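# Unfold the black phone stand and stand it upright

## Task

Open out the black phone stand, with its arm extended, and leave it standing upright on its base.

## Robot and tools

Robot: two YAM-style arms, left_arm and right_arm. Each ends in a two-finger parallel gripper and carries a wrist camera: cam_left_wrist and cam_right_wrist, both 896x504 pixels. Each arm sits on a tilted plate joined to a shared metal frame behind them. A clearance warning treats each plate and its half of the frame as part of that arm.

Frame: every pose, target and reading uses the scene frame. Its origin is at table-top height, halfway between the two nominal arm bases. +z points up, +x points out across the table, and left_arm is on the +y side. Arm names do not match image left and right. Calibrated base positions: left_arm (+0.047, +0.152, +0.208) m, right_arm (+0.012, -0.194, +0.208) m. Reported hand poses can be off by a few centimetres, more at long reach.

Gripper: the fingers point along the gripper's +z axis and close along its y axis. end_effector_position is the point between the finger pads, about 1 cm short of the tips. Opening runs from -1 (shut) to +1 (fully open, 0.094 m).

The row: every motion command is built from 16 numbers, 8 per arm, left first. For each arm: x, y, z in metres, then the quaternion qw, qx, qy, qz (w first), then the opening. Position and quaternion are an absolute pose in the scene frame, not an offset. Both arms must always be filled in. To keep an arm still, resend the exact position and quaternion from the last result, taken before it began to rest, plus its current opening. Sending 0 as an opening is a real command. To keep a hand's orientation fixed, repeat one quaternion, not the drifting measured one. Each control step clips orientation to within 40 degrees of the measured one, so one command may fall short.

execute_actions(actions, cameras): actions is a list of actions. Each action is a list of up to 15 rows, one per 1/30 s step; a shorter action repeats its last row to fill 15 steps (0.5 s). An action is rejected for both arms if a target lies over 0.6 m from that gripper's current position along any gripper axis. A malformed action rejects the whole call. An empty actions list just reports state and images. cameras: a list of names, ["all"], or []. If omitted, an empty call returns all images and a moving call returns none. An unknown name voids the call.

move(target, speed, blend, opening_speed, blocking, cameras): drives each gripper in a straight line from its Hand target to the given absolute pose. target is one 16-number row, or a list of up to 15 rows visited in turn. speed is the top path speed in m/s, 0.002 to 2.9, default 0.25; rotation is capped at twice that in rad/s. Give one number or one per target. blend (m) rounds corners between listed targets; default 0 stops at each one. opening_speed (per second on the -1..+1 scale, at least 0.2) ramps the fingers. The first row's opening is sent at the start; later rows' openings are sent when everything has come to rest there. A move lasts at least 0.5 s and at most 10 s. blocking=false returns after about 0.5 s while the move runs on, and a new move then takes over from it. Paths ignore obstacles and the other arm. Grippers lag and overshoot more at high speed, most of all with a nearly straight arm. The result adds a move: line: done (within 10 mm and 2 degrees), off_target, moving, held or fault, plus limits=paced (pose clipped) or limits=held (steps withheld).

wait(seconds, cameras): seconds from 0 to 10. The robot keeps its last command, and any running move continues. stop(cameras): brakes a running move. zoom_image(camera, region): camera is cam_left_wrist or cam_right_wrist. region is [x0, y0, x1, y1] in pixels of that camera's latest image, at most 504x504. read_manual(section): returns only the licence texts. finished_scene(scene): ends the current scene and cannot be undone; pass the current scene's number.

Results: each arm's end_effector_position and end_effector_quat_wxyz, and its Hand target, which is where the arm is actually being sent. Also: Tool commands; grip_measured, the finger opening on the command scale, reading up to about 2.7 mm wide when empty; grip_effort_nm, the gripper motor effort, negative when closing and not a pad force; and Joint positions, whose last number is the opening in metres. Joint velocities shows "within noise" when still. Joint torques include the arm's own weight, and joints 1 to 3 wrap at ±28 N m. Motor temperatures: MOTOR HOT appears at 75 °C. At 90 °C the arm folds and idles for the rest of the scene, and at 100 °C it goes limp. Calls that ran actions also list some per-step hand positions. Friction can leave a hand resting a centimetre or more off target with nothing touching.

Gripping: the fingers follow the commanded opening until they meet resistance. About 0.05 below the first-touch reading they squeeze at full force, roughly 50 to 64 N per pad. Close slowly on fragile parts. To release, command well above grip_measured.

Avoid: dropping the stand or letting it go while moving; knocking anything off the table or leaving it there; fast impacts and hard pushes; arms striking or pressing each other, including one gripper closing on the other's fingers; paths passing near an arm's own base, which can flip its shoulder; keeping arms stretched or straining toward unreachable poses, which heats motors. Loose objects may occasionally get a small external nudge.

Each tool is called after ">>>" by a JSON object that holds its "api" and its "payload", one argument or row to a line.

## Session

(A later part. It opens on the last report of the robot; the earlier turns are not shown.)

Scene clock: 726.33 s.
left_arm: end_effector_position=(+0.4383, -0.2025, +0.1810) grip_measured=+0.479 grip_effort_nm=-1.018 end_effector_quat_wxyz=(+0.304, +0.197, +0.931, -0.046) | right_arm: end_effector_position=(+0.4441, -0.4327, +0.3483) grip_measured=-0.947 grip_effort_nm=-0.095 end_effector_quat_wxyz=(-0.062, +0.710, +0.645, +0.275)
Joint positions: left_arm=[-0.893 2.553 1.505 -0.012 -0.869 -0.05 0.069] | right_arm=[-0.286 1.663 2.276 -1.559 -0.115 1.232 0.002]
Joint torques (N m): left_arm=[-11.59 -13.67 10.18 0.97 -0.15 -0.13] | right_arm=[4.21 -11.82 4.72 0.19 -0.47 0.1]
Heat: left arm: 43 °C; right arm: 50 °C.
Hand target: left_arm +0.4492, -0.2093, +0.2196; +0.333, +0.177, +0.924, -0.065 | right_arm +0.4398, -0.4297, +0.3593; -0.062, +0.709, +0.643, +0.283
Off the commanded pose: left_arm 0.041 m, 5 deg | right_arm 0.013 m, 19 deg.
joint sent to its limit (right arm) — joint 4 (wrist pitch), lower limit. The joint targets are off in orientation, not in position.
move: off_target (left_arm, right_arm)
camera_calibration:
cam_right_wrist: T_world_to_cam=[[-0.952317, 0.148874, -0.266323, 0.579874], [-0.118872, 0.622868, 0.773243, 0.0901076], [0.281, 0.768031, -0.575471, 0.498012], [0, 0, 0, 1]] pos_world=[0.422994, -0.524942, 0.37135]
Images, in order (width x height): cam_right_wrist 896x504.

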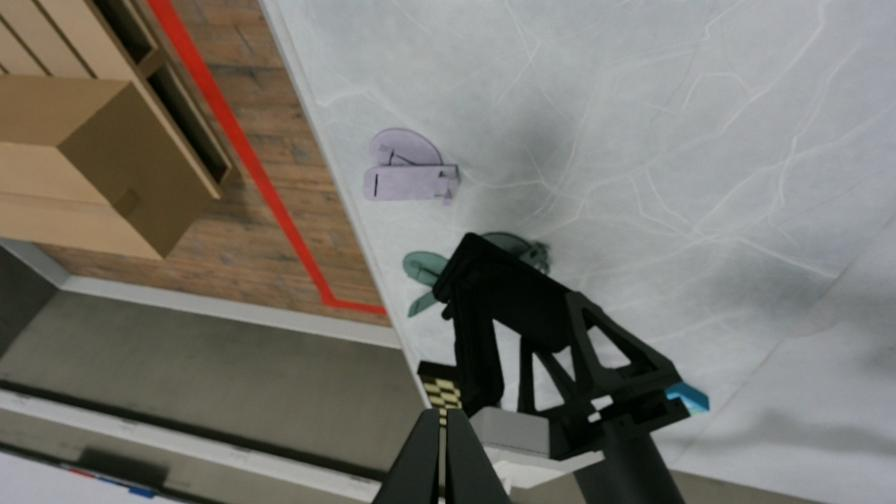

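>>> {"api": "zoom_image", "payload": {
  "camera": "cam_right_wrist",
  "region": [400, 210, 620, 420]
}}

Scaled by 2.291.

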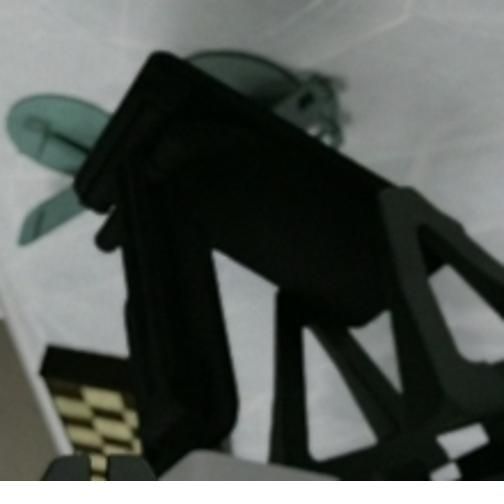

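>>> {"api": "move", "payload": {
  "target": [
    [0.45,-0.23,0.06,0.334,0.177,0.924,-0.064,-0.9,0.44,-0.45,0.36,-0.213,0.674,0.674,0.213,0.3],
    [0.455,-0.235,0.012,0.334,0.177,0.924,-0.064,-0.9,0.44,-0.45,0.36,-0.213,0.674,0.674,0.213,0.3]
  ],
  "speed": [0.12,0.05],
  "cameras": ["all"]
}}

Scene clock: 755.33 s.
left_arm: end_effector_position=(+0.4621, -0.2344, +0.0310) grip_measured=+0.479 grip_effort_nm=-1.013 end_effector_quat_wxyz=(+0.346, +0.168, +0.921, -0.067) | right_arm: end_effector_position=(+0.4431, -0.4472, +0.3498) grip_measured=+0.297 grip_effort_nm=0.188 end_effector_quat_wxyz=(-0.048, +0.717, +0.638, +0.276)
Joint positions: left_arm=[-0.69 2.99 1.655 0.577 -0.729 0.219 0.069] | right_arm=[-0.326 1.663 2.303 -1.559 -0.131 1.213 0.061]
Joint torques (N m): left_arm=[-7.45 -8.14 7.64 1.03 0.18 0.06] | right_arm=[2.48 -11.22 6.11 0.09 -0.51 -0.12]
Motor temperatures (°C): left_arm=[34 50 34 39 30 28 29] | right_arm=[35 53 30 28 29 28 31]
Heat: left arm: 50 °C; right arm: 53 °C.
Hand target: left_arm +0.4542, -0.2342, +0.0127; +0.334, +0.177, +0.924, -0.064 | right_arm +0.4398, -0.4495, +0.3595; -0.042, +0.714, +0.638, +0.284
Off the commanded pose: left_arm 0.020 m, 2 deg | right_arm 0.011 m, 21 deg.
joint sent to its limit (right arm) — joint 4 (wrist pitch), lower limit. The joint targets are off in orientation, not in position.
move: off_target (left_arm, right_arm)
camera_calibration:
cam_left_wrist: T_world_to_cam=[[-0.331012, -0.943586, 0.00873812, -0.0698893], [-0.907639, 0.315841, -0.276469, 0.543574], [0.258113, -0.0994457, -0.960983, -0.0265708], [0, 0, 0, 1]] pos_world=[0.477093, -0.240272, 0.125358]
cam_right_wrist: T_world_to_cam=[[-0.943799, 0.170011, -0.283442, 0.593123], [-0.114023, 0.637442, 0.762015, 0.106142], [0.310228, 0.751508, -0.582232, 0.492454], [0, 0, 0, 1]] pos_world=[0.419118, -0.53858, 0.373957]

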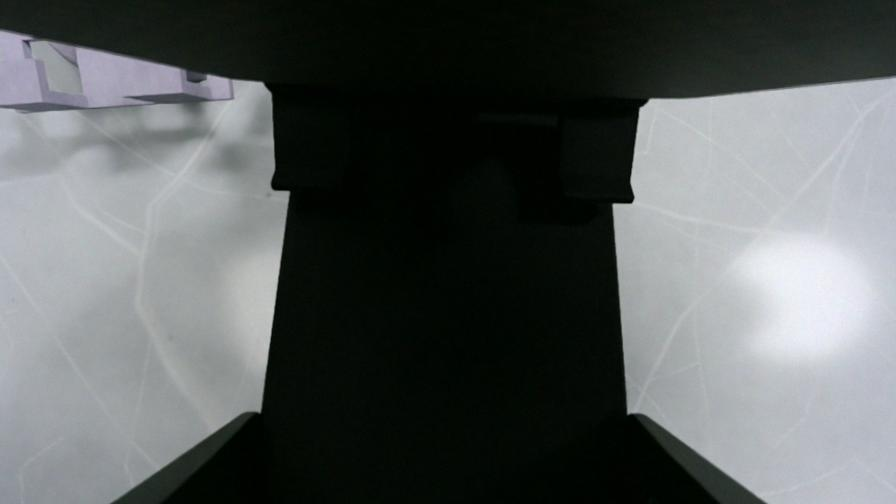

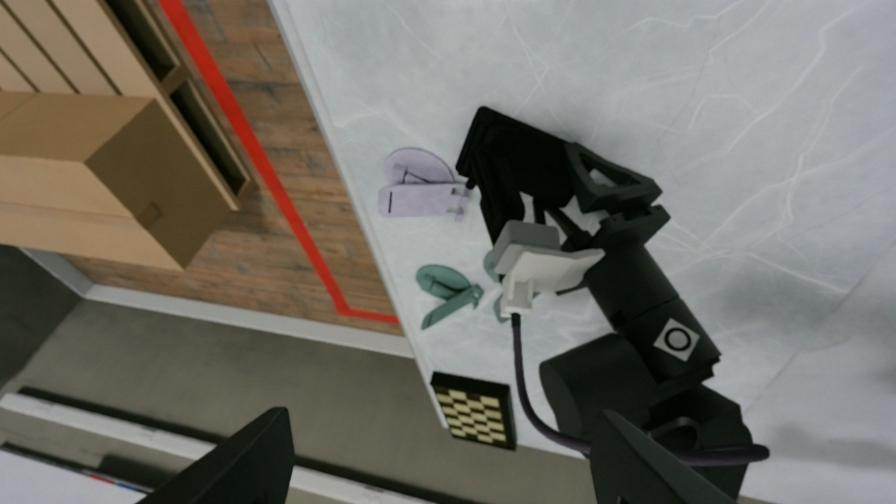

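>>> {"api": "move", "payload": {
  "target": [
    [0.452,-0.238,-0.012,0.334,0.177,0.924,-0.064,-0.9,0.44,-0.45,0.36,-0.213,0.674,0.674,0.213,0.3]
  ],
  "speed": 0.04
}}

>>> {"api": "move", "payload": {
  "target": [
    [0.452,-0.238,-0.008,0.334,0.177,0.924,-0.064,0.9,0.44,-0.45,0.36,-0.213,0.674,0.674,0.213,0.3]
  ],
  "opening_speed": 0.5
}}

>>> {"api": "move", "payload": {
  "target": [
    [0.38,-0.205,0.06,0.334,0.177,0.924,-0.064,0.9,0.44,-0.45,0.36,-0.213,0.674,0.674,0.213,0.9],
    [0.34,-0.10,0.22,0.334,0.177,0.924,-0.064,0.9,0.44,-0.45,0.36,-0.213,0.674,0.674,0.213,0.9],
    [0.33,0.07,0.24,0.26,-0.19,0.64,-0.69,-0.6,0.44,-0.45,0.36,-0.213,0.674,0.674,0.213,0.9]
  ],
  "speed": [0.06,0.15,0.2],
  "cameras": ["all"]
}}

Scene clock: 764.23 s.
left_arm: end_effector_position=(+0.4710, -0.2407, +0.0266) grip_measured=+0.479 grip_effort_nm=-1.013 end_effector_quat_wxyz=(+0.368, +0.156, +0.914, -0.071) | right_arm: end_effector_position=(+0.4431, -0.4472, +0.3499) grip_measured=+0.297 grip_effort_nm=0.198 end_effector_quat_wxyz=(-0.048, +0.717, +0.639, +0.276)
Joint positions: left_arm=[-0.679 3.042 1.703 0.653 -0.717 0.252 0.069] | right_arm=[-0.326 1.663 2.303 -1.559 -0.131 1.213 0.061]
Joint torques (N m): left_arm=[-6.26 -7.15 6.63 0.74 0.28 -0.1] | right_arm=[2.39 -11.1 5.9 0.09 -0.54 -0.14]
Motor temperatures (°C): left_arm=[33 45 34 38 30 28 29] | right_arm=[35 53 30 28 29 28 31]
Heat: left arm: 45 °C; right arm: 53 °C.
Hand target: left_arm +0.4500, -0.2358, -0.0096; +0.334, +0.176, +0.924, -0.065 | right_arm +0.4398, -0.4495, +0.3595; -0.042, +0.714, +0.638, +0.284
Off the commanded pose: left_arm 0.043 m, 5 deg | right_arm 0.011 m, 21 deg.
joint sent to its limit (right arm) — joint 4 (wrist pitch), lower limit. The joint targets are off in orientation, not in position.
move: off_target (left_arm, right_arm)
camera_calibration:
cam_left_wrist: T_world_to_cam=[[-0.312822, -0.949633, 0.0184018, -0.0832444], [-0.900706, 0.290445, -0.323064, 0.544219], [0.301447, -0.117636, -0.946198, -0.0588997], [0, 0, 0, 1]] pos_world=[0.481896, -0.244046, 0.121619]
cam_right_wrist: T_world_to_cam=[[-0.943775, 0.169695, -0.283711, 0.593043], [-0.114499, 0.637293, 0.762068, 0.106242], [0.310127, 0.751705, -0.582032, 0.492529], [0, 0, 0, 1]] pos_world=[0.419117, -0.538581, 0.373957]

Scene clock: 768.03 s.
left_arm: end_effector_position=(+0.4708, -0.2423, +0.0270) grip_measured=+0.899 grip_effort_nm=0.090 end_effector_quat_wxyz=(+0.369, +0.157, +0.913, -0.075) | right_arm: end_effector_position=(+0.4431, -0.4471, +0.3499) grip_measured=+0.297 grip_effort_nm=0.183 end_effector_quat_wxyz=(-0.048, +0.717, +0.639, +0.276)
Joint positions: left_arm=[-0.679 3.042 1.703 0.654 -0.708 0.252 0.089] | right_arm=[-0.326 1.663 2.303 -1.559 -0.132 1.213 0.061]
Joint torques (N m): left_arm=[-6.72 -7.73 6.43 0.61 0.13 -0.12] | right_arm=[2.33 -11.23 5.83 0.1 -0.51 -0.17]
Heat: left arm: 44 °C; right arm: 53 °C.
Hand target: left_arm +0.4506, -0.2364, -0.0061; +0.334, +0.177, +0.924, -0.064 | right_arm +0.4398, -0.4495, +0.3595; -0.042, +0.714, +0.638, +0.284
Off the commanded pose: left_arm 0.040 m, 5 deg | right_arm 0.011 m, 21 deg.
joint sent to its limit (right arm) — joint 4 (wrist pitch), lower limit. The joint targets are off in orientation, not in position.
move: off_target (left_arm, right_arm)
camera_calibration:
cam_left_wrist: T_world_to_cam=[[-0.317982, -0.947771, 0.0248458, -0.0820198], [-0.898963, 0.293073, -0.325535, 0.544537], [0.301251, -0.12585, -0.945204, -0.0606027], [0, 0, 0, 1]] pos_world=[0.481694, -0.244952, 0.122022]
cam_right_wrist: T_world_to_cam=[[-0.943721, 0.169823, -0.283816, 0.593205], [-0.114634, 0.636978, 0.762311, 0.105986], [0.310243, 0.751944, -0.581662, 0.492365], [0, 0, 0, 1]] pos_world=[0.419217, -0.538482, 0.373956]

Scene clock: 778.40 s.
left_arm: end_effector_position=(+0.3325, +0.0691, +0.2368) grip_measured=+0.899 grip_effort_nm=0.076 end_effector_quat_wxyz=(+0.252, -0.198, +0.650, -0.689) | right_arm: end_effector_position=(+0.4431, -0.4471, +0.3499) grip_measured=+0.897 grip_effort_nm=0.188 end_effector_quat_wxyz=(-0.048, +0.717, +0.639, +0.276)
Joint positions: left_arm=[0.187 1.805 0.034 1.457 1.021 -0.618 0.089] | right_arm=[-0.326 1.663 2.303 -1.559 -0.132 1.213 0.089]
Joint torques (N m): left_arm=[-1.85 -2.82 -1.18 1.53 0.74 0.07] | right_arm=[2.5 -11.19 6 0.1 -0.57 -0.15]
Heat: left arm: 42 °C; right arm: 53 °C.
Hand target: left_arm +0.3300, +0.0700, +0.2400; +0.260, -0.190, +0.645, -0.693 | right_arm +0.4398, -0.4495, +0.3595; -0.042, +0.714, +0.638, +0.284
Tool commands: left_gripper/opening=+0.9 right_gripper/opening=+0.9
Off the commanded pose: left_arm 0.004 m, 2 deg | right_arm 0.011 m, 21 deg.
joint sent to its limit (right arm) — joint 4 (wrist pitch), lower limit. The joint targets are off in orientation, not in position.
move: off_target (right_arm; path cut at 10 s); path passed 2 of 3 targets; target 3's new opening was not sent
camera_calibration:
cam_left_wrist: T_world_to_cam=[[-0.0641476, 0.02968, 0.997499, -0.218473], [-0.976318, -0.208813, -0.0565724, 0.393992], [0.206611, -0.977505, 0.042372, 0.0750026], [0, 0, 0, 1]] pos_world=[0.35515, 0.16207, 0.237038]
cam_right_wrist: T_world_to_cam=[[-0.943721, 0.169823, -0.283816, 0.593205], [-0.114634, 0.636978, 0.762311, 0.105986], [0.310243, 0.751944, -0.581662, 0.492365], [0, 0, 0, 1]] pos_world=[0.419217, -0.538482, 0.373956]

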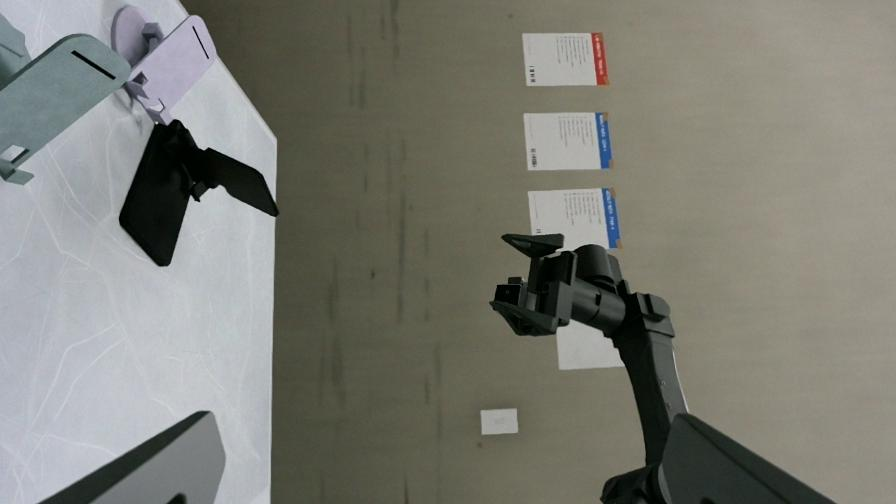

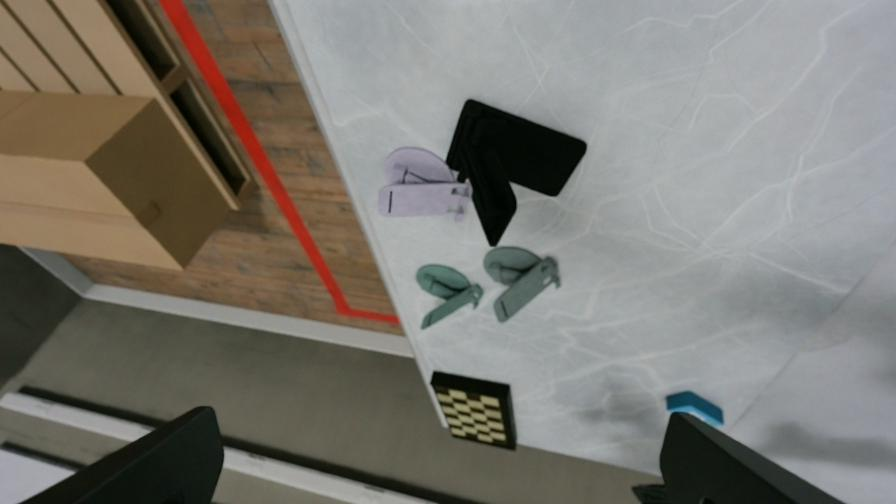

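>>> {"api": "zoom_image", "payload": {
  "camera": "cam_left_wrist",
  "region": [90, 90, 310, 290]
}}

>>> {"api": "zoom_image", "payload": {
  "camera": "cam_right_wrist",
  "region": [420, 80, 620, 270]
}}

Scaled by 2.291.

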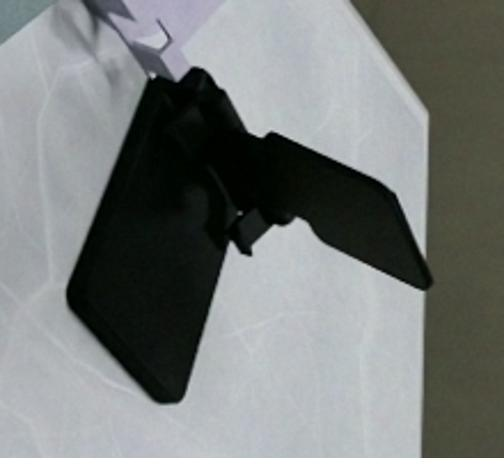

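Scaled by 2.520.

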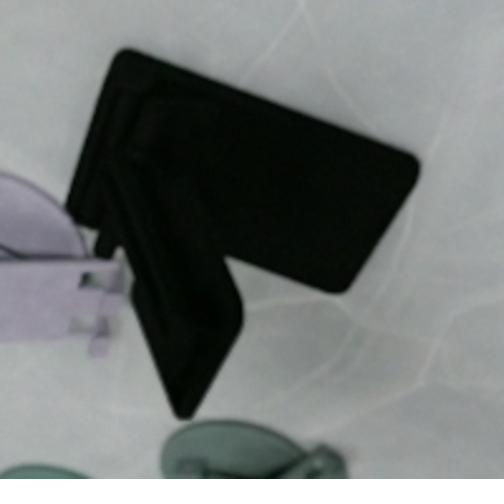

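>>> {"api": "move", "payload": {
  "target": [0.45,0.0,0.2,0.26,-0.19,0.64,-0.69,-0.6,0.44,-0.45,0.36,-0.213,0.674,0.674,0.213,0.9],
  "cameras": ["cam_left_wrist"]
}}

>>> {"api": "zoom_image", "payload": {
  "camera": "cam_left_wrist",
  "region": [100, 100, 500, 404]
}}

Scene clock: 789.13 s.
left_arm: end_effector_position=(+0.4567, +0.0121, +0.2008) grip_measured=-0.599 grip_effort_nm=-0.051 end_effector_quat_wxyz=(+0.273, -0.199, +0.643, -0.688) | right_arm: end_effector_position=(+0.4431, -0.4471, +0.3499) grip_measured=+0.897 grip_effort_nm=0.193 end_effector_quat_wxyz=(-0.048, +0.717, +0.639, +0.276)
Joint positions: left_arm=[-0.026 2.158 0.559 1.411 0.807 -0.723 0.019] | right_arm=[-0.326 1.663 2.303 -1.559 -0.132 1.213 0.089]
Joint torques (N m): left_arm=[-7.12 -5.08 1.85 1.26 0.47 0.01] | right_arm=[2.39 -11.25 5.85 0.12 -0.54 -0.15]
Motor temperatures (°C): left_arm=[31 38 32 40 30 28 28] | right_arm=[34 53 30 28 29 28 30]
Heat: left arm: 40 °C; right arm: 53 °C.
Hand target: left_arm +0.4498, +0.0005, +0.2002; +0.262, -0.191, +0.644, -0.694 | right_arm +0.4398, -0.4495, +0.3595; -0.042, +0.714, +0.638, +0.284
Off the commanded pose: left_arm 0.014 m, 2 deg | right_arm 0.011 m, 21 deg.
joint sent to its limit (right arm) — joint 4 (wrist pitch), lower limit. The joint targets are off in orientation, not in position.
move: off_target (left_arm, right_arm)
camera_calibration:
cam_left_wrist: T_world_to_cam=[[-0.0940674, 0.0264229, 0.995215, -0.158705], [-0.96689, -0.240622, -0.0850016, 0.503083], [0.237225, -0.970259, 0.0481827, -0.020031], [0, 0, 0, 1]] pos_world=[0.476249, 0.105811, 0.201674]
Images, in order (width x height): cam_left_wrist 896x504.

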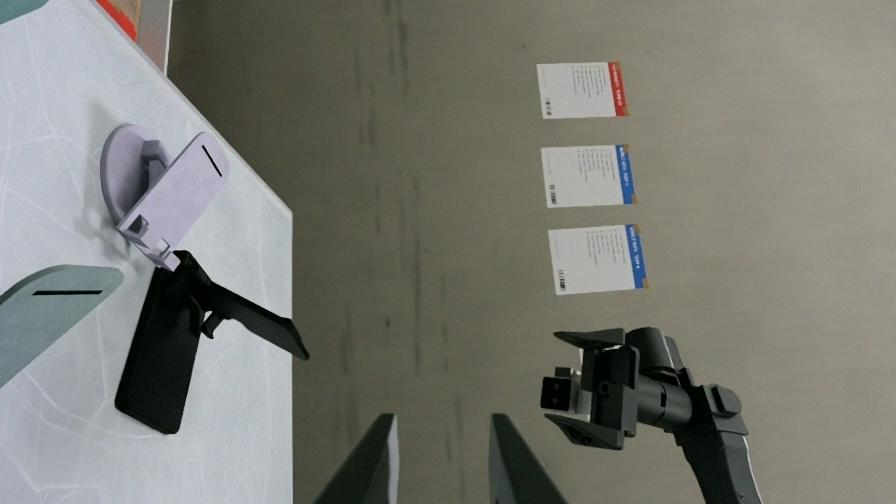

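Scaled by 1.260.

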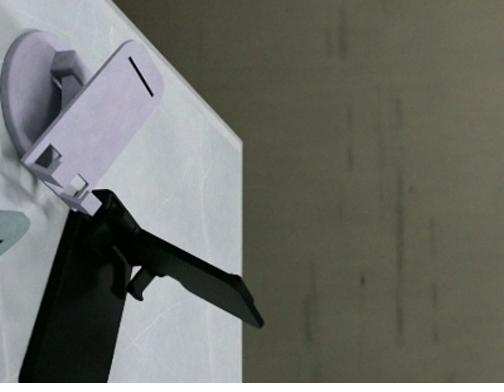

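>>> {"api": "move", "payload": {
  "target": [
    [0.36,-0.08,0.25,0.334,0.177,0.924,-0.064,0.9,0.42,-0.45,0.36,-0.213,0.674,0.674,0.213,0.3],
    [0.445,-0.227,0.165,0.334,0.177,0.924,-0.064,0.95,0.42,-0.45,0.36,-0.213,0.674,0.674,0.213,0.3]
  ],
  "cameras": ["cam_left_wrist"]
}}

Scene clock: 812.30 s.
left_arm: end_effector_position=(+0.4466, -0.2229, +0.1747) grip_measured=+0.949 grip_effort_nm=0.081 end_effector_quat_wxyz=(+0.341, +0.170, +0.922, -0.065) | right_arm: end_effector_position=(+0.4301, -0.4489, +0.3457) grip_measured=+0.303 grip_effort_nm=-0.100 end_effector_quat_wxyz=(-0.055, +0.716, +0.642, +0.268)
Joint positions: left_arm=[-0.89 2.622 1.512 0.185 -0.864 -0.002 0.092] | right_arm=[-0.354 1.628 2.245 -1.559 -0.138 1.186 0.061]
Joint torques (N m): left_arm=[-7.54 -8.32 9.66 0.95 0.09 0.02] | right_arm=[2.33 -13.48 3.88 0.06 -0.57 -0.17]
Heat: left arm: 39 °C; right arm: 54 °C.
Hand target: left_arm +0.4448, -0.2266, +0.1651; +0.334, +0.177, +0.924, -0.064 | right_arm +0.4203, -0.4496, +0.3591; -0.049, +0.713, +0.642, +0.276
Off the commanded pose: left_arm 0.011 m, 1 deg | right_arm 0.018 m, 20 deg.
joint sent to its limit (right arm) — joint 4 (wrist pitch), lower limit. The joint targets are off in orientation, not in position.
move: off_target (left_arm, right_arm); target 2's new opening was sent with left_arm's hand 0.011 m and 1 deg from that target
camera_calibration:
cam_left_wrist: T_world_to_cam=[[-0.333593, -0.942692, 0.0068455, -0.0638202], [-0.909124, 0.319776, -0.266903, 0.565477], [0.249419, -0.0952604, -0.963699, 0.121907], [0, 0, 0, 1]] pos_world=[0.462392, -0.229376, 0.268846]
Images, in order (width x height): cam_left_wrist 896x504.

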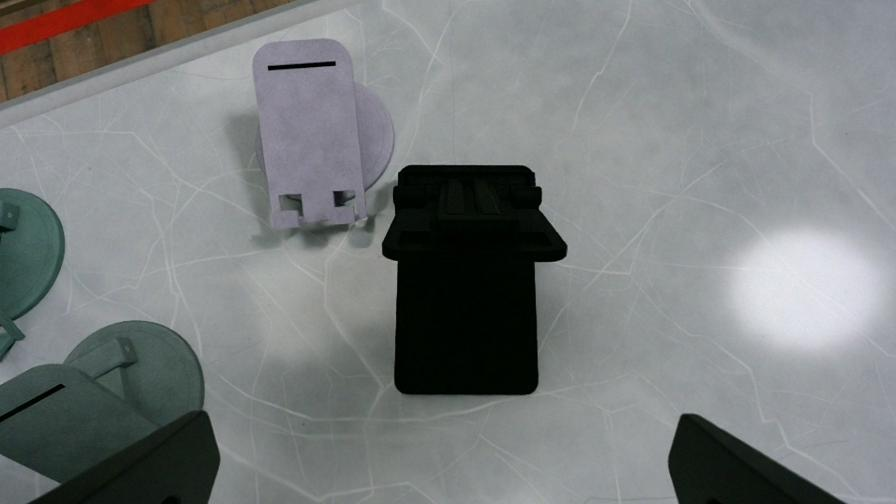

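>>> {"api": "move", "payload": {
  "target": [
    [0.465,-0.238,0.142,0.334,0.177,0.924,-0.064,0.95,0.42,-0.45,0.36,-0.213,0.674,0.674,0.213,0.3],
    [0.52,-0.262,0.068,0.334,0.177,0.924,-0.064,0.95,0.42,-0.45,0.36,-0.213,0.674,0.674,0.213,0.3]
  ],
  "speed": 0.08,
  "cameras": ["cam_left_wrist"]
}}

Scene clock: 819.47 s.
left_arm: end_effector_position=(+0.5270, -0.2564, +0.0833) grip_measured=+0.949 grip_effort_nm=0.081 end_effector_quat_wxyz=(+0.344, +0.166, +0.922, -0.062) | right_arm: end_effector_position=(+0.4301, -0.4489, +0.3457) grip_measured=+0.303 grip_effort_nm=-0.095 end_effector_quat_wxyz=(-0.055, +0.716, +0.642, +0.268)
Joint positions: left_arm=[-0.709 3.002 2.024 0.203 -0.753 0.196 0.092] | right_arm=[-0.354 1.628 2.245 -1.559 -0.138 1.186 0.061]
Joint torques (N m): left_arm=[-9.21 -9.52 9.65 0.99 0.23 0.05] | right_arm=[2.17 -13.27 3.88 0.09 -0.55 -0.16]
Heat: left arm: 39 °C; right arm: 52 °C.
Hand target: left_arm +0.5192, -0.2612, +0.0683; +0.334, +0.177, +0.924, -0.064 | right_arm +0.4203, -0.4496, +0.3591; -0.049, +0.713, +0.642, +0.276
Off the commanded pose: left_arm 0.018 m, 2 deg | right_arm 0.018 m, 20 deg.
joint sent to its limit (right arm) — joint 4 (wrist pitch), lower limit. The joint targets are off in orientation, not in position.
move: off_target (left_arm, right_arm)
camera_calibration:
cam_left_wrist: T_world_to_cam=[[-0.324072, -0.946027, 0.00320699, -0.0735971], [-0.91093, 0.311131, -0.270934, 0.623914], [0.255313, -0.0907233, -0.962593, 0.0085975], [0, 0, 0, 1]] pos_world=[0.542296, -0.262964, 0.177551]
Images, in order (width x height): cam_left_wrist 896x504.

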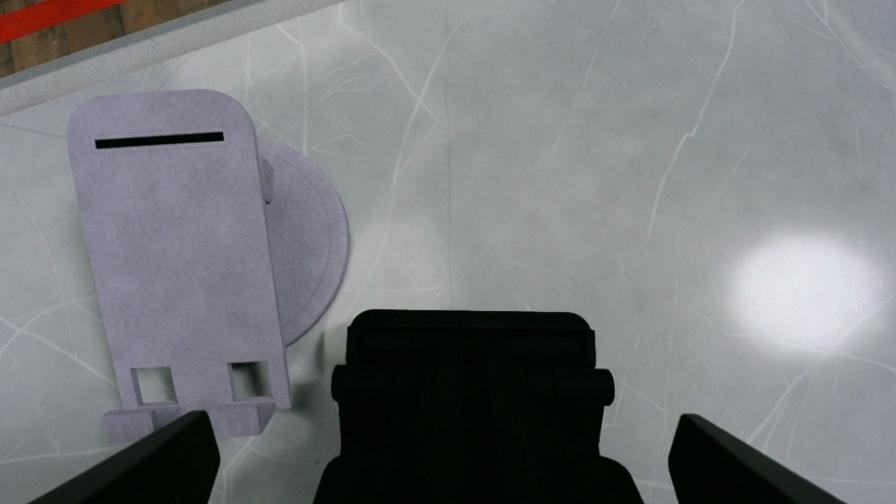

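>>> {"api": "move", "payload": {
  "target": [
    [0.517,-0.271,0.068,0.334,0.177,0.924,-0.064,0.95,0.42,-0.45,0.36,-0.213,0.674,0.674,0.213,0.3]
  ],
  "speed": 0.08
}}

>>> {"api": "move", "payload": {
  "target": [
    [0.517,-0.271,0.068,0.334,0.177,0.924,-0.064,0.0,0.42,-0.45,0.36,-0.213,0.674,0.674,0.213,0.3]
  ],
  "opening_speed": 0.5,
  "cameras": ["cam_left_wrist"]
}}

Scene clock: 825.23 s.
left_arm: end_effector_position=(+0.5274, -0.2618, +0.0790) grip_measured=+0.949 grip_effort_nm=0.081 end_effector_quat_wxyz=(+0.341, +0.169, +0.923, -0.062) | right_arm: end_effector_position=(+0.4301, -0.4488, +0.3457) grip_measured=+0.303 grip_effort_nm=-0.095 end_effector_quat_wxyz=(-0.055, +0.716, +0.642, +0.269)
Joint positions: left_arm=[-0.709 3.035 2.077 0.174 -0.752 0.196 0.092] | right_arm=[-0.354 1.628 2.245 -1.559 -0.138 1.186 0.061]
Joint torques (N m): left_arm=[-10.35 -9.44 9.81 0.97 0.11 -0.12] | right_arm=[2.26 -13.44 3.7 0.06 -0.57 -0.16]
Heat: left arm: 40 °C; right arm: 52 °C.
Hand target: left_arm +0.5165, -0.2703, +0.0683; +0.334, +0.177, +0.924, -0.064 | right_arm +0.4203, -0.4495, +0.3591; -0.049, +0.713, +0.642, +0.276
Off the commanded pose: left_arm 0.018 m, 1 deg | right_arm 0.018 m, 20 deg.
joint sent to its limit (right arm) — joint 4 (wrist pitch), lower limit. The joint targets are off in orientation, not in position.
move: off_target (left_arm, right_arm)
camera_calibration:
cam_left_wrist: T_world_to_cam=[[-0.329618, -0.944114, 0.00054548, -0.0749255], [-0.910328, 0.317669, -0.265309, 0.625742], [0.250308, -0.0879471, -0.964163, 0.00735173], [0, 0, 0, 1]] pos_world=[0.543094, -0.268871, 0.173144]
cam_right_wrist: T_world_to_cam=[[-0.950817, 0.158455, -0.266158, 0.571856], [-0.107419, 0.637256, 0.763129, 0.105581], [0.290532, 0.754186, -0.588893, 0.507282], [0, 0, 0, 1]] pos_world=[0.40769, -0.54048, 0.370366]

Scene clock: 827.33 s.
left_arm: end_effector_position=(+0.5272, -0.2618, +0.0788) grip_measured=+0.308 grip_effort_nm=-1.018 end_effector_quat_wxyz=(+0.340, +0.169, +0.923, -0.062) | right_arm: end_effector_position=(+0.4301, -0.4488, +0.3457) grip_measured=+0.303 grip_effort_nm=-0.100 end_effector_quat_wxyz=(-0.055, +0.716, +0.642, +0.269)
Joint positions: left_arm=[-0.709 3.035 2.077 0.173 -0.752 0.196 0.061] | right_arm=[-0.354 1.628 2.245 -1.559 -0.138 1.186 0.061]
Joint torques (N m): left_arm=[-10.37 -9.46 9.76 0.97 0.1 -0.12] | right_arm=[2.25 -13.6 3.85 0.07 -0.52 -0.16]
Heat: left arm: 40 °C; right arm: 51 °C.
Hand target: left_arm +0.5165, -0.2703, +0.0683; +0.334, +0.177, +0.924, -0.064 | right_arm +0.4203, -0.4495, +0.3591; -0.049, +0.713, +0.642, +0.276
Off the commanded pose: left_arm 0.018 m, 1 deg | right_arm 0.018 m, 20 deg.
joint sent to its limit (right arm) — joint 4 (wrist pitch), lower limit. The joint targets are off in orientation, not in position.
move: off_target (left_arm, right_arm)
camera_calibration:
cam_left_wrist: T_world_to_cam=[[-0.330036, -0.943968, 0.000371512, -0.074663], [-0.910369, 0.318184, -0.264552, 0.625628], [0.249611, -0.0876498, -0.964371, 0.00767773], [0, 0, 0, 1]] pos_world=[0.542994, -0.268871, 0.172943]
Images, in order (width x height): cam_left_wrist 896x504.

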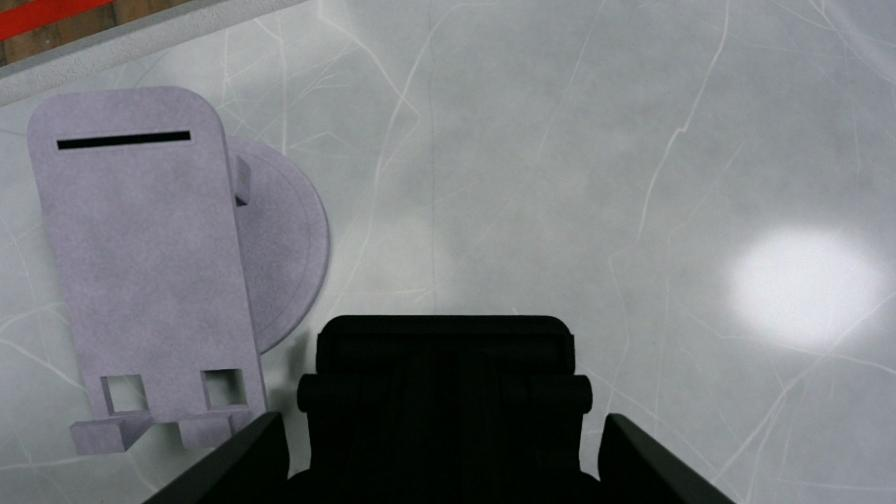

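>>> {"api": "move", "payload": {
  "target": [
    [0.49,-0.255,0.20,0.334,0.177,0.924,-0.064,-0.3,0.42,-0.45,0.36,-0.213,0.674,0.674,0.213,0.3],
    [0.43,-0.05,0.29,0.345,0.05,0.93,-0.02,-0.3,0.36,-0.40,0.36,0.2,0.5,0.74,0.4,-0.3],
    [0.43,0.05,0.30,0.334,-0.177,0.924,0.064,-0.3,0.36,-0.20,0.30,0.2,0.28,0.745,0.57,-0.5]
  ],
  "speed": [0.1,0.15,0.15],
  "cameras": ["all"]
}}

Scene clock: 840.70 s.
left_arm: end_effector_position=(+0.4198, +0.0431, +0.2892) grip_measured=+0.308 grip_effort_nm=-1.013 end_effector_quat_wxyz=(+0.319, -0.158, +0.932, +0.061) | right_arm: end_effector_position=(+0.3614, -0.2080, +0.3000) grip_measured=-0.497 grip_effort_nm=-0.095 end_effector_quat_wxyz=(+0.202, +0.296, +0.747, +0.560)
Joint positions: left_arm=[-0.905 1.888 1.178 -0.804 -1.25 -1.079 0.061] | right_arm=[-0.104 0.913 0.557 -0.194 -0.621 0.555 0.024]
Joint torques (N m): left_arm=[-5.14 -6.16 10.51 0.25 -0.73 -0.13] | right_arm=[2.28 -1.83 3.92 1.11 -0.86 -0.25]
Heat: left arm: 42 °C; right arm: 49 °C.
Hand target: left_arm +0.4296, +0.0502, +0.2999; +0.334, -0.177, +0.924, +0.064 | right_arm +0.3598, -0.2002, +0.3001; +0.200, +0.280, +0.746, +0.570
Off the commanded pose: left_arm 0.016 m, 3 deg | right_arm 0.008 m, 2 deg.
move: off_target (left_arm); target 2's new opening was sent with right_arm's hand 0.008 m and 3 deg from that target
camera_calibration:
cam_left_wrist: T_world_to_cam=[[0.357919, -0.933671, -0.0123225, -0.107863], [-0.911503, -0.346496, -0.221592, 0.503247], [0.202624, 0.0905438, -0.975062, 0.279164], [0, 0, 0, 1]] pos_world=[0.440752, 0.0483882, 0.382388]
cam_right_wrist: T_world_to_cam=[[-0.211878, -0.206016, -0.955335, 0.320149], [-0.939266, 0.312968, 0.140823, 0.399506], [0.269977, 0.927151, -0.259815, 0.2634], [0, 0, 0, 1]] pos_world=[0.371963, -0.303289, 0.318025]

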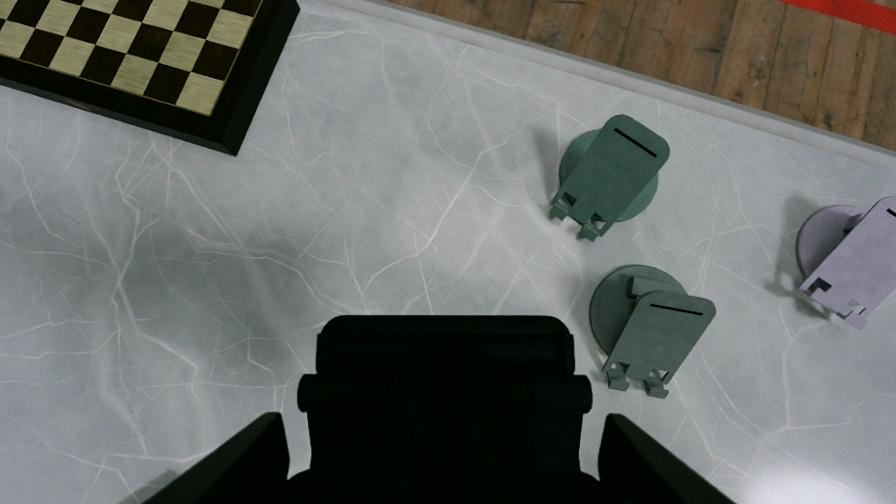

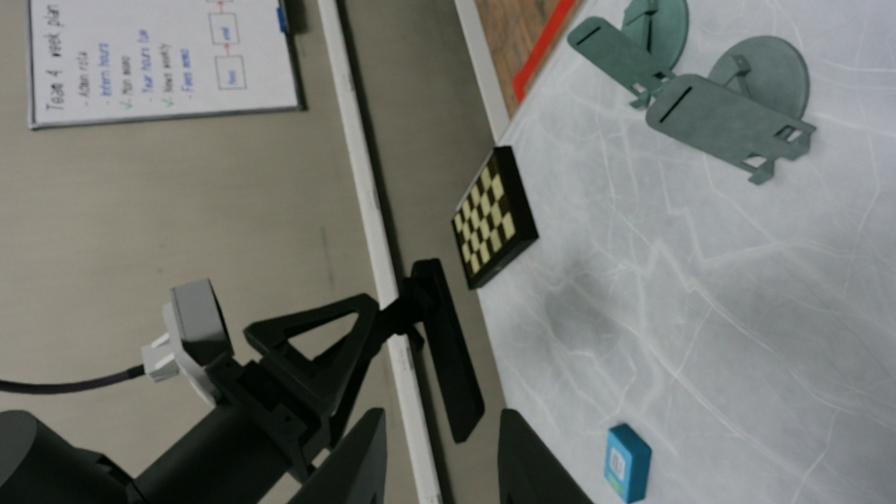

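>>> {"api": "move", "payload": {
  "target": [
    [0.43,0.05,0.30,0.334,-0.177,0.924,0.064,-0.3,0.354,-0.03,0.263,0.277,0.174,0.777,0.536,-0.5]
  ],
  "speed": 0.12,
  "cameras": ["cam_right_wrist"]
}}

Scene clock: 851.80 s.
left_arm: end_effector_position=(+0.4197, +0.0433, +0.2891) grip_measured=+0.308 grip_effort_nm=-1.013 end_effector_quat_wxyz=(+0.319, -0.158, +0.932, +0.061) | right_arm: end_effector_position=(+0.3605, -0.0360, +0.2664) grip_measured=-0.497 grip_effort_nm=-0.095 end_effector_quat_wxyz=(+0.280, +0.186, +0.773, +0.538)
Joint positions: left_arm=[-0.905 1.888 1.178 -0.806 -1.25 -1.08 0.061] | right_arm=[0.492 1.582 0.328 0.827 -0.118 0.577 0.024]
Joint torques (N m): left_arm=[-5.08 -6.19 10.47 0.27 -0.73 -0.14] | right_arm=[4.74 -2.15 2.4 1.55 -0.46 -0.23]
Motor temperatures (°C): left_arm=[32 40 33 38 30 28 28] | right_arm=[33 46 29 29 29 28 30]
Heat: left arm: 40 °C; right arm: 46 °C.
Hand target: left_arm +0.4296, +0.0502, +0.2999; +0.334, -0.177, +0.924, +0.064 | right_arm +0.3539, -0.0302, +0.2631; +0.277, +0.174, +0.778, +0.537
Off the commanded pose: left_arm 0.016 m, 3 deg | right_arm 0.009 m, 1 deg.
move: off_target (left_arm)
camera_calibration:
cam_right_wrist: T_world_to_cam=[[0.0177502, -0.360781, -0.932482, 0.228837], [-0.966229, 0.2336, -0.108773, 0.422846], [0.257072, 0.902922, -0.34445, 0.121791], [0, 0, 0, 1]] pos_world=[0.373195, -0.126184, 0.301332]
Images, in order (width x height): cam_right_wrist 896x504.

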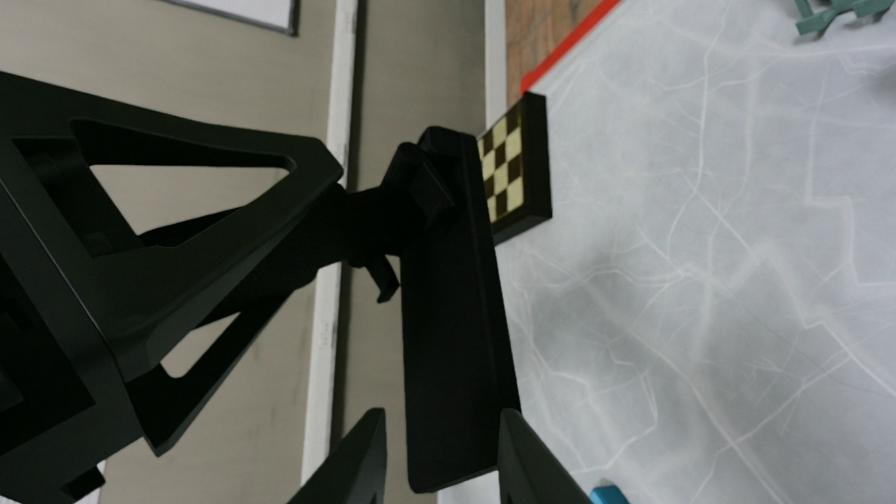

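>>> {"api": "move", "payload": {
  "target": [
    [0.43,0.05,0.30,0.334,-0.177,0.924,0.064,-0.3,0.380,0.0,0.235,0.277,0.174,0.777,0.536,-0.4]
  ],
  "speed": 0.08,
  "cameras": ["cam_right_wrist"]
}}

Scene clock: 855.80 s.
left_arm: end_effector_position=(+0.4197, +0.0433, +0.2891) grip_measured=+0.308 grip_effort_nm=-1.013 end_effector_quat_wxyz=(+0.319, -0.158, +0.933, +0.062) | right_arm: end_effector_position=(+0.3788, -0.0037, +0.2371) grip_measured=-0.403 grip_effort_nm=0.193 end_effector_quat_wxyz=(+0.275, +0.183, +0.779, +0.533)
Joint positions: left_arm=[-0.905 1.888 1.178 -0.806 -1.25 -1.08 0.061] | right_arm=[0.486 1.863 0.432 0.987 -0.117 0.568 0.028]
Joint torques (N m): left_arm=[-5.09 -6.31 10.41 0.26 -0.73 -0.13] | right_arm=[4.1 -3.06 3.43 1.53 -0.66 -0.22]
Heat: left arm: 39 °C; right arm: 45 °C.
Hand target: left_arm +0.4296, +0.0502, +0.2999; +0.334, -0.177, +0.924, +0.064 | right_arm +0.3799, -0.0001, +0.2351; +0.277, +0.174, +0.778, +0.536
Off the commanded pose: left_arm 0.016 m, 3 deg | right_arm 0.004 m, 1 deg.
move: off_target (left_arm)
camera_calibration:
cam_right_wrist: T_world_to_cam=[[0.0133448, -0.373248, -0.927636, 0.213257], [-0.969018, 0.223996, -0.104068, 0.429772], [0.24663, 0.900284, -0.358695, 0.0851058], [0, 0, 0, 1]] pos_world=[0.392621, -0.0932888, 0.273078]
Images, in order (width x height): cam_right_wrist 896x504.

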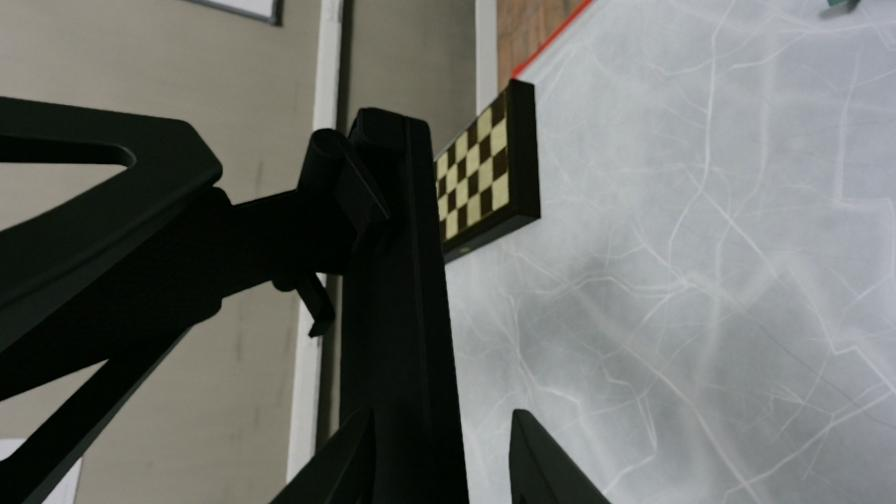

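>>> {"api": "move", "payload": {
  "target": [
    [0.43,0.05,0.30,0.334,-0.177,0.924,0.064,-0.3,0.412,0.034,0.226,0.277,0.174,0.777,0.536,-0.4]
  ],
  "speed": 0.06,
  "cameras": ["cam_right_wrist"]
}}

Scene clock: 859.30 s.
left_arm: end_effector_position=(+0.4206, +0.0453, +0.2889) grip_measured=+0.308 grip_effort_nm=-1.018 end_effector_quat_wxyz=(+0.321, -0.158, +0.932, +0.065) | right_arm: end_effector_position=(+0.4172, +0.0234, +0.2315) grip_measured=-0.403 grip_effort_nm=0.183 end_effector_quat_wxyz=(+0.286, +0.183, +0.772, +0.537)
Joint positions: left_arm=[-0.902 1.888 1.178 -0.808 -1.258 -1.08 0.061] | right_arm=[0.49 2.022 0.613 0.99 -0.117 0.568 0.028]
Joint torques (N m): left_arm=[-5.39 -6.24 10.48 0.3 -0.63 -0.14] | right_arm=[7.02 -3.63 3.48 1.33 -0.46 -0.1]
Heat: left arm: 39 °C; right arm: 44 °C.
Hand target: left_arm +0.4296, +0.0502, +0.2999; +0.334, -0.177, +0.924, +0.064 | right_arm +0.4116, +0.0336, +0.2261; +0.277, +0.174, +0.778, +0.537
Off the commanded pose: left_arm 0.015 m, 3 deg | right_arm 0.013 m, 2 deg.
move: off_target (left_arm, right_arm)
camera_calibration:
cam_right_wrist: T_world_to_cam=[[0.0275757, -0.364322, -0.930865, 0.212236], [-0.963917, 0.236963, -0.121297, 0.461847], [0.264772, 0.900621, -0.344642, 0.038363], [0, 0, 0, 1]] pos_world=[0.429172, -0.0666689, 0.266806]
Images, in order (width x height): cam_right_wrist 896x504.

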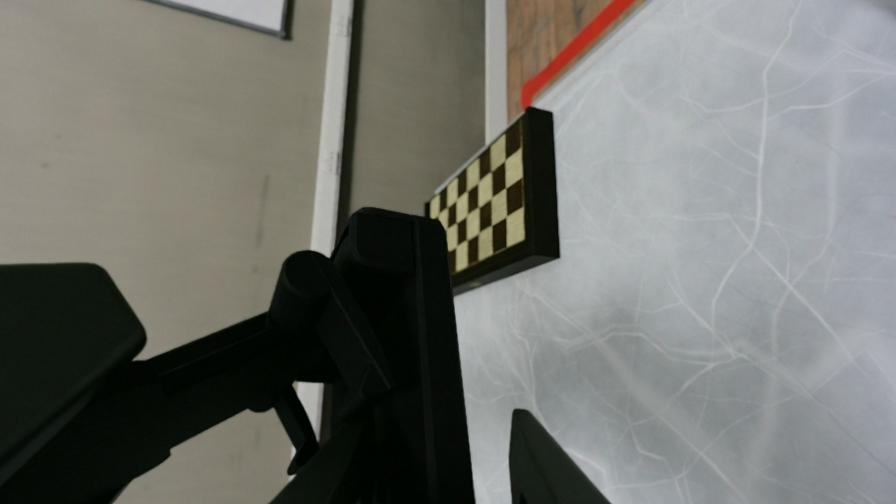

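>>> {"api": "move", "payload": {
  "target": [
    [0.43,0.05,0.30,0.334,-0.177,0.924,0.064,-0.3,0.398,0.022,0.222,0.277,0.174,0.777,0.536,-0.4],
    [0.398,0.044,0.220,0.277,0.174,0.777,0.536,-0.4,0.398,0.044,0.220,0.277,0.174,0.777,0.536,-0.4]
  ],
  "speed": 0.00201,
  "blocking": false
}}

>>> {"api": "move", "payload": {
  "target": [
    [0.43,0.05,0.30,0.334,-0.177,0.924,0.064,-0.3,0.398,0.022,0.222,0.277,0.174,0.777,0.536,-0.4],
    [0.43,0.05,0.30,0.334,-0.177,0.924,0.064,-0.3,0.398,0.046,0.222,0.277,0.174,0.777,0.536,-0.4]
  ],
  "speed": 0.05,
  "cameras": ["cam_right_wrist"]
}}

Scene clock: 864.87 s.
left_arm: end_effector_position=(+0.4206, +0.0453, +0.2889) grip_measured=+0.308 grip_effort_nm=-1.018 end_effector_quat_wxyz=(+0.321, -0.158, +0.932, +0.065) | right_arm: end_effector_position=(+0.4172, +0.0234, +0.2315) grip_measured=-0.403 grip_effort_nm=0.183 end_effector_quat_wxyz=(+0.286, +0.183, +0.772, +0.537)
Joint positions: left_arm=[-0.902 1.888 1.178 -0.808 -1.258 -1.08 0.061] | right_arm=[0.49 2.022 0.613 0.99 -0.117 0.568 0.028]
Joint torques (N m): left_arm=[-5.44 -6.32 10.21 0.3 -0.64 -0.12] | right_arm=[6.86 -3.92 2.93 1.37 -0.45 -0.1]
Heat: left arm: 39 °C; right arm: 44 °C.
Hand target: left_arm +0.4293, +0.0504, +0.2998; +0.334, -0.177, +0.924, +0.064 | right_arm +0.4105, +0.0326, +0.2260; +0.277, +0.174, +0.778, +0.537
Tool commands: left_gripper/opening=-0.3 right_gripper/opening=-0.4
Off the commanded pose: left_arm 0.073 m, 70 deg | right_arm 0.030 m, 2 deg.
move: running; path passed 0 of 2 targets; target 2's new opening was not sent
camera_calibration:
cam_left_wrist: T_world_to_cam=[[0.360944, -0.93239, -0.0191761, -0.105546], [-0.909977, -0.347618, -0.226061, 0.505349], [0.204111, 0.0990451, -0.973924, 0.27731], [0, 0, 0, 1]] pos_world=[0.44135, 0.049792, 0.382294]
cam_right_wrist: T_world_to_cam=[[0.0275757, -0.364322, -0.930865, 0.212236], [-0.963917, 0.236963, -0.121297, 0.461847], [0.264772, 0.900621, -0.344642, 0.038363], [0, 0, 0, 1]] pos_world=[0.429172, -0.0666689, 0.266806]

Scene clock: 866.03 s.
left_arm: end_effector_position=(+0.4187, +0.0451, +0.2875) grip_measured=+0.308 grip_effort_nm=-1.013 end_effector_quat_wxyz=(+0.315, -0.154, +0.934, +0.065) | right_arm: end_effector_position=(+0.4051, +0.0362, +0.2308) grip_measured=-0.402 grip_effort_nm=0.178 end_effector_quat_wxyz=(+0.290, +0.177, +0.769, +0.541)
Joint positions: left_arm=[-0.902 1.888 1.178 -0.82 -1.247 -1.081 0.061] | right_arm=[0.527 2.076 0.592 1.075 -0.096 0.573 0.028]
Joint torques (N m): left_arm=[-5.46 -6.23 10.58 0.35 -0.74 -0.15] | right_arm=[7.05 -3.56 3.03 1.31 -0.33 0.01]
Heat: left arm: 38 °C; right arm: 44 °C.
Hand target: left_arm +0.4294, +0.0503, +0.2999; +0.334, -0.177, +0.924, +0.064 | right_arm +0.3977, +0.0454, +0.2222; +0.277, +0.174, +0.778, +0.536
Off the commanded pose: left_arm 0.018 m, 4 deg | right_arm 0.015 m, 2 deg.
earlier move: replaced; path passed 0 of 2 targets; target 2's new opening was not sent
move: off_target (left_arm, right_arm)
camera_calibration:
cam_right_wrist: T_world_to_cam=[[0.045278, -0.360377, -0.931707, 0.209454], [-0.963124, 0.231867, -0.136489, 0.450403], [0.26522, 0.90353, -0.336589, 0.0277119], [0, 0, 0, 1]] pos_world=[0.416961, -0.0539899, 0.265953]
Images, in order (width x height): cam_right_wrist 896x504.

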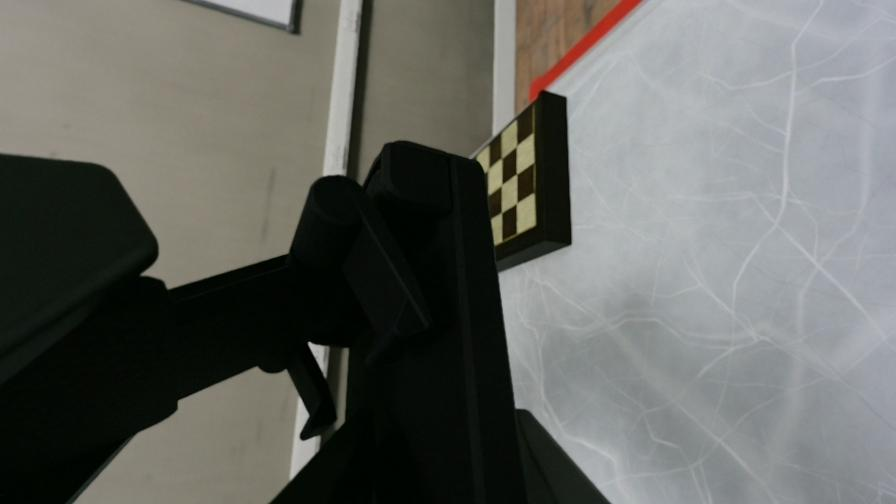

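Straddling deep. Close.

>>> {"api": "move", "payload": {
  "target": [0.43,0.05,0.30,0.334,-0.177,0.924,0.064,-0.3,0.398,0.044,0.222,0.277,0.174,0.777,0.536,-1],
  "opening_speed": 0.4,
  "cameras": ["all"]
}}

Scene clock: 869.57 s.
left_arm: end_effector_position=(+0.4246, +0.0504, +0.2918) grip_measured=+0.307 grip_effort_nm=-1.013 end_effector_quat_wxyz=(+0.326, -0.177, +0.926, +0.066) | right_arm: end_effector_position=(+0.4089, +0.0357, +0.2400) grip_measured=-0.709 grip_effort_nm=-0.960 end_effector_quat_wxyz=(+0.277, +0.209, +0.748, +0.565)
Joint positions: left_arm=[-0.895 1.883 1.187 -0.818 -1.274 -1.111 0.061] | right_arm=[0.529 2.076 0.592 1.112 -0.113 0.661 0.014]
Joint torques (N m): left_arm=[-6.06 -5.6 9.94 0.34 -0.46 0.19] | right_arm=[6.22 -4.29 2.44 0.94 -0.21 -0.98]
Heat: left arm: 38 °C; right arm: 44 °C.
Hand target: left_arm +0.4298, +0.0501, +0.3000; +0.334, -0.177, +0.924, +0.064 | right_arm +0.3974, +0.0430, +0.2225; +0.277, +0.174, +0.777, +0.538
Off the commanded pose: left_arm 0.010 m, 1 deg | right_arm 0.023 m, 6 deg.
move: off_target (right_arm)
camera_calibration:
cam_left_wrist: T_world_to_cam=[[0.395135, -0.918606, -0.00565112, -0.121236], [-0.892776, -0.382561, -0.237906, 0.509254], [0.21638, 0.09905, -0.971272, 0.272776], [0, 0, 0, 1]] pos_world=[0.443531, 0.0564339, 0.385409]
cam_right_wrist: T_world_to_cam=[[0.00446875, -0.282451, -0.959271, 0.238155], [-0.95954, 0.268865, -0.0836353, 0.440034], [0.281537, 0.920833, -0.269821, 0.00680841], [0, 0, 0, 1]] pos_world=[0.41925, -0.0573122, 0.267094]

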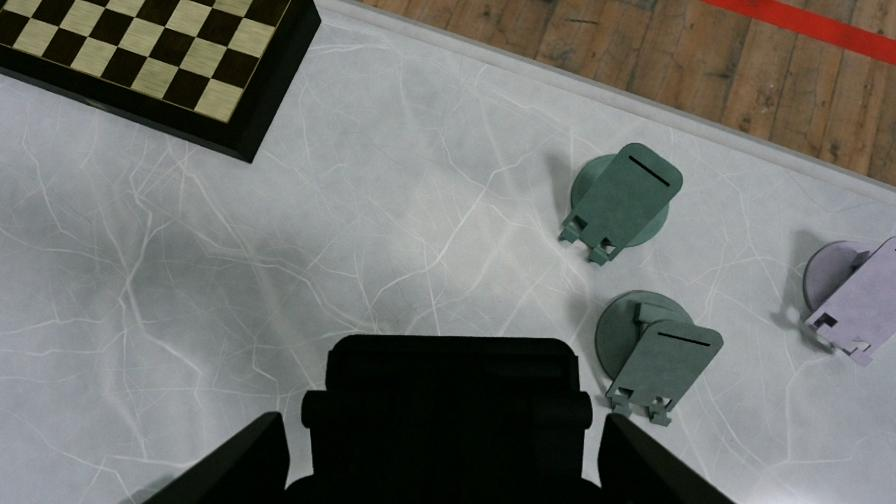

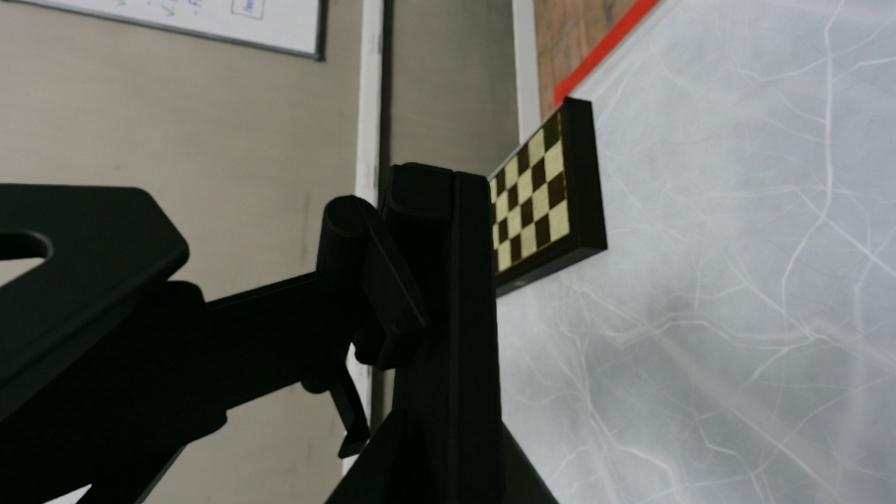

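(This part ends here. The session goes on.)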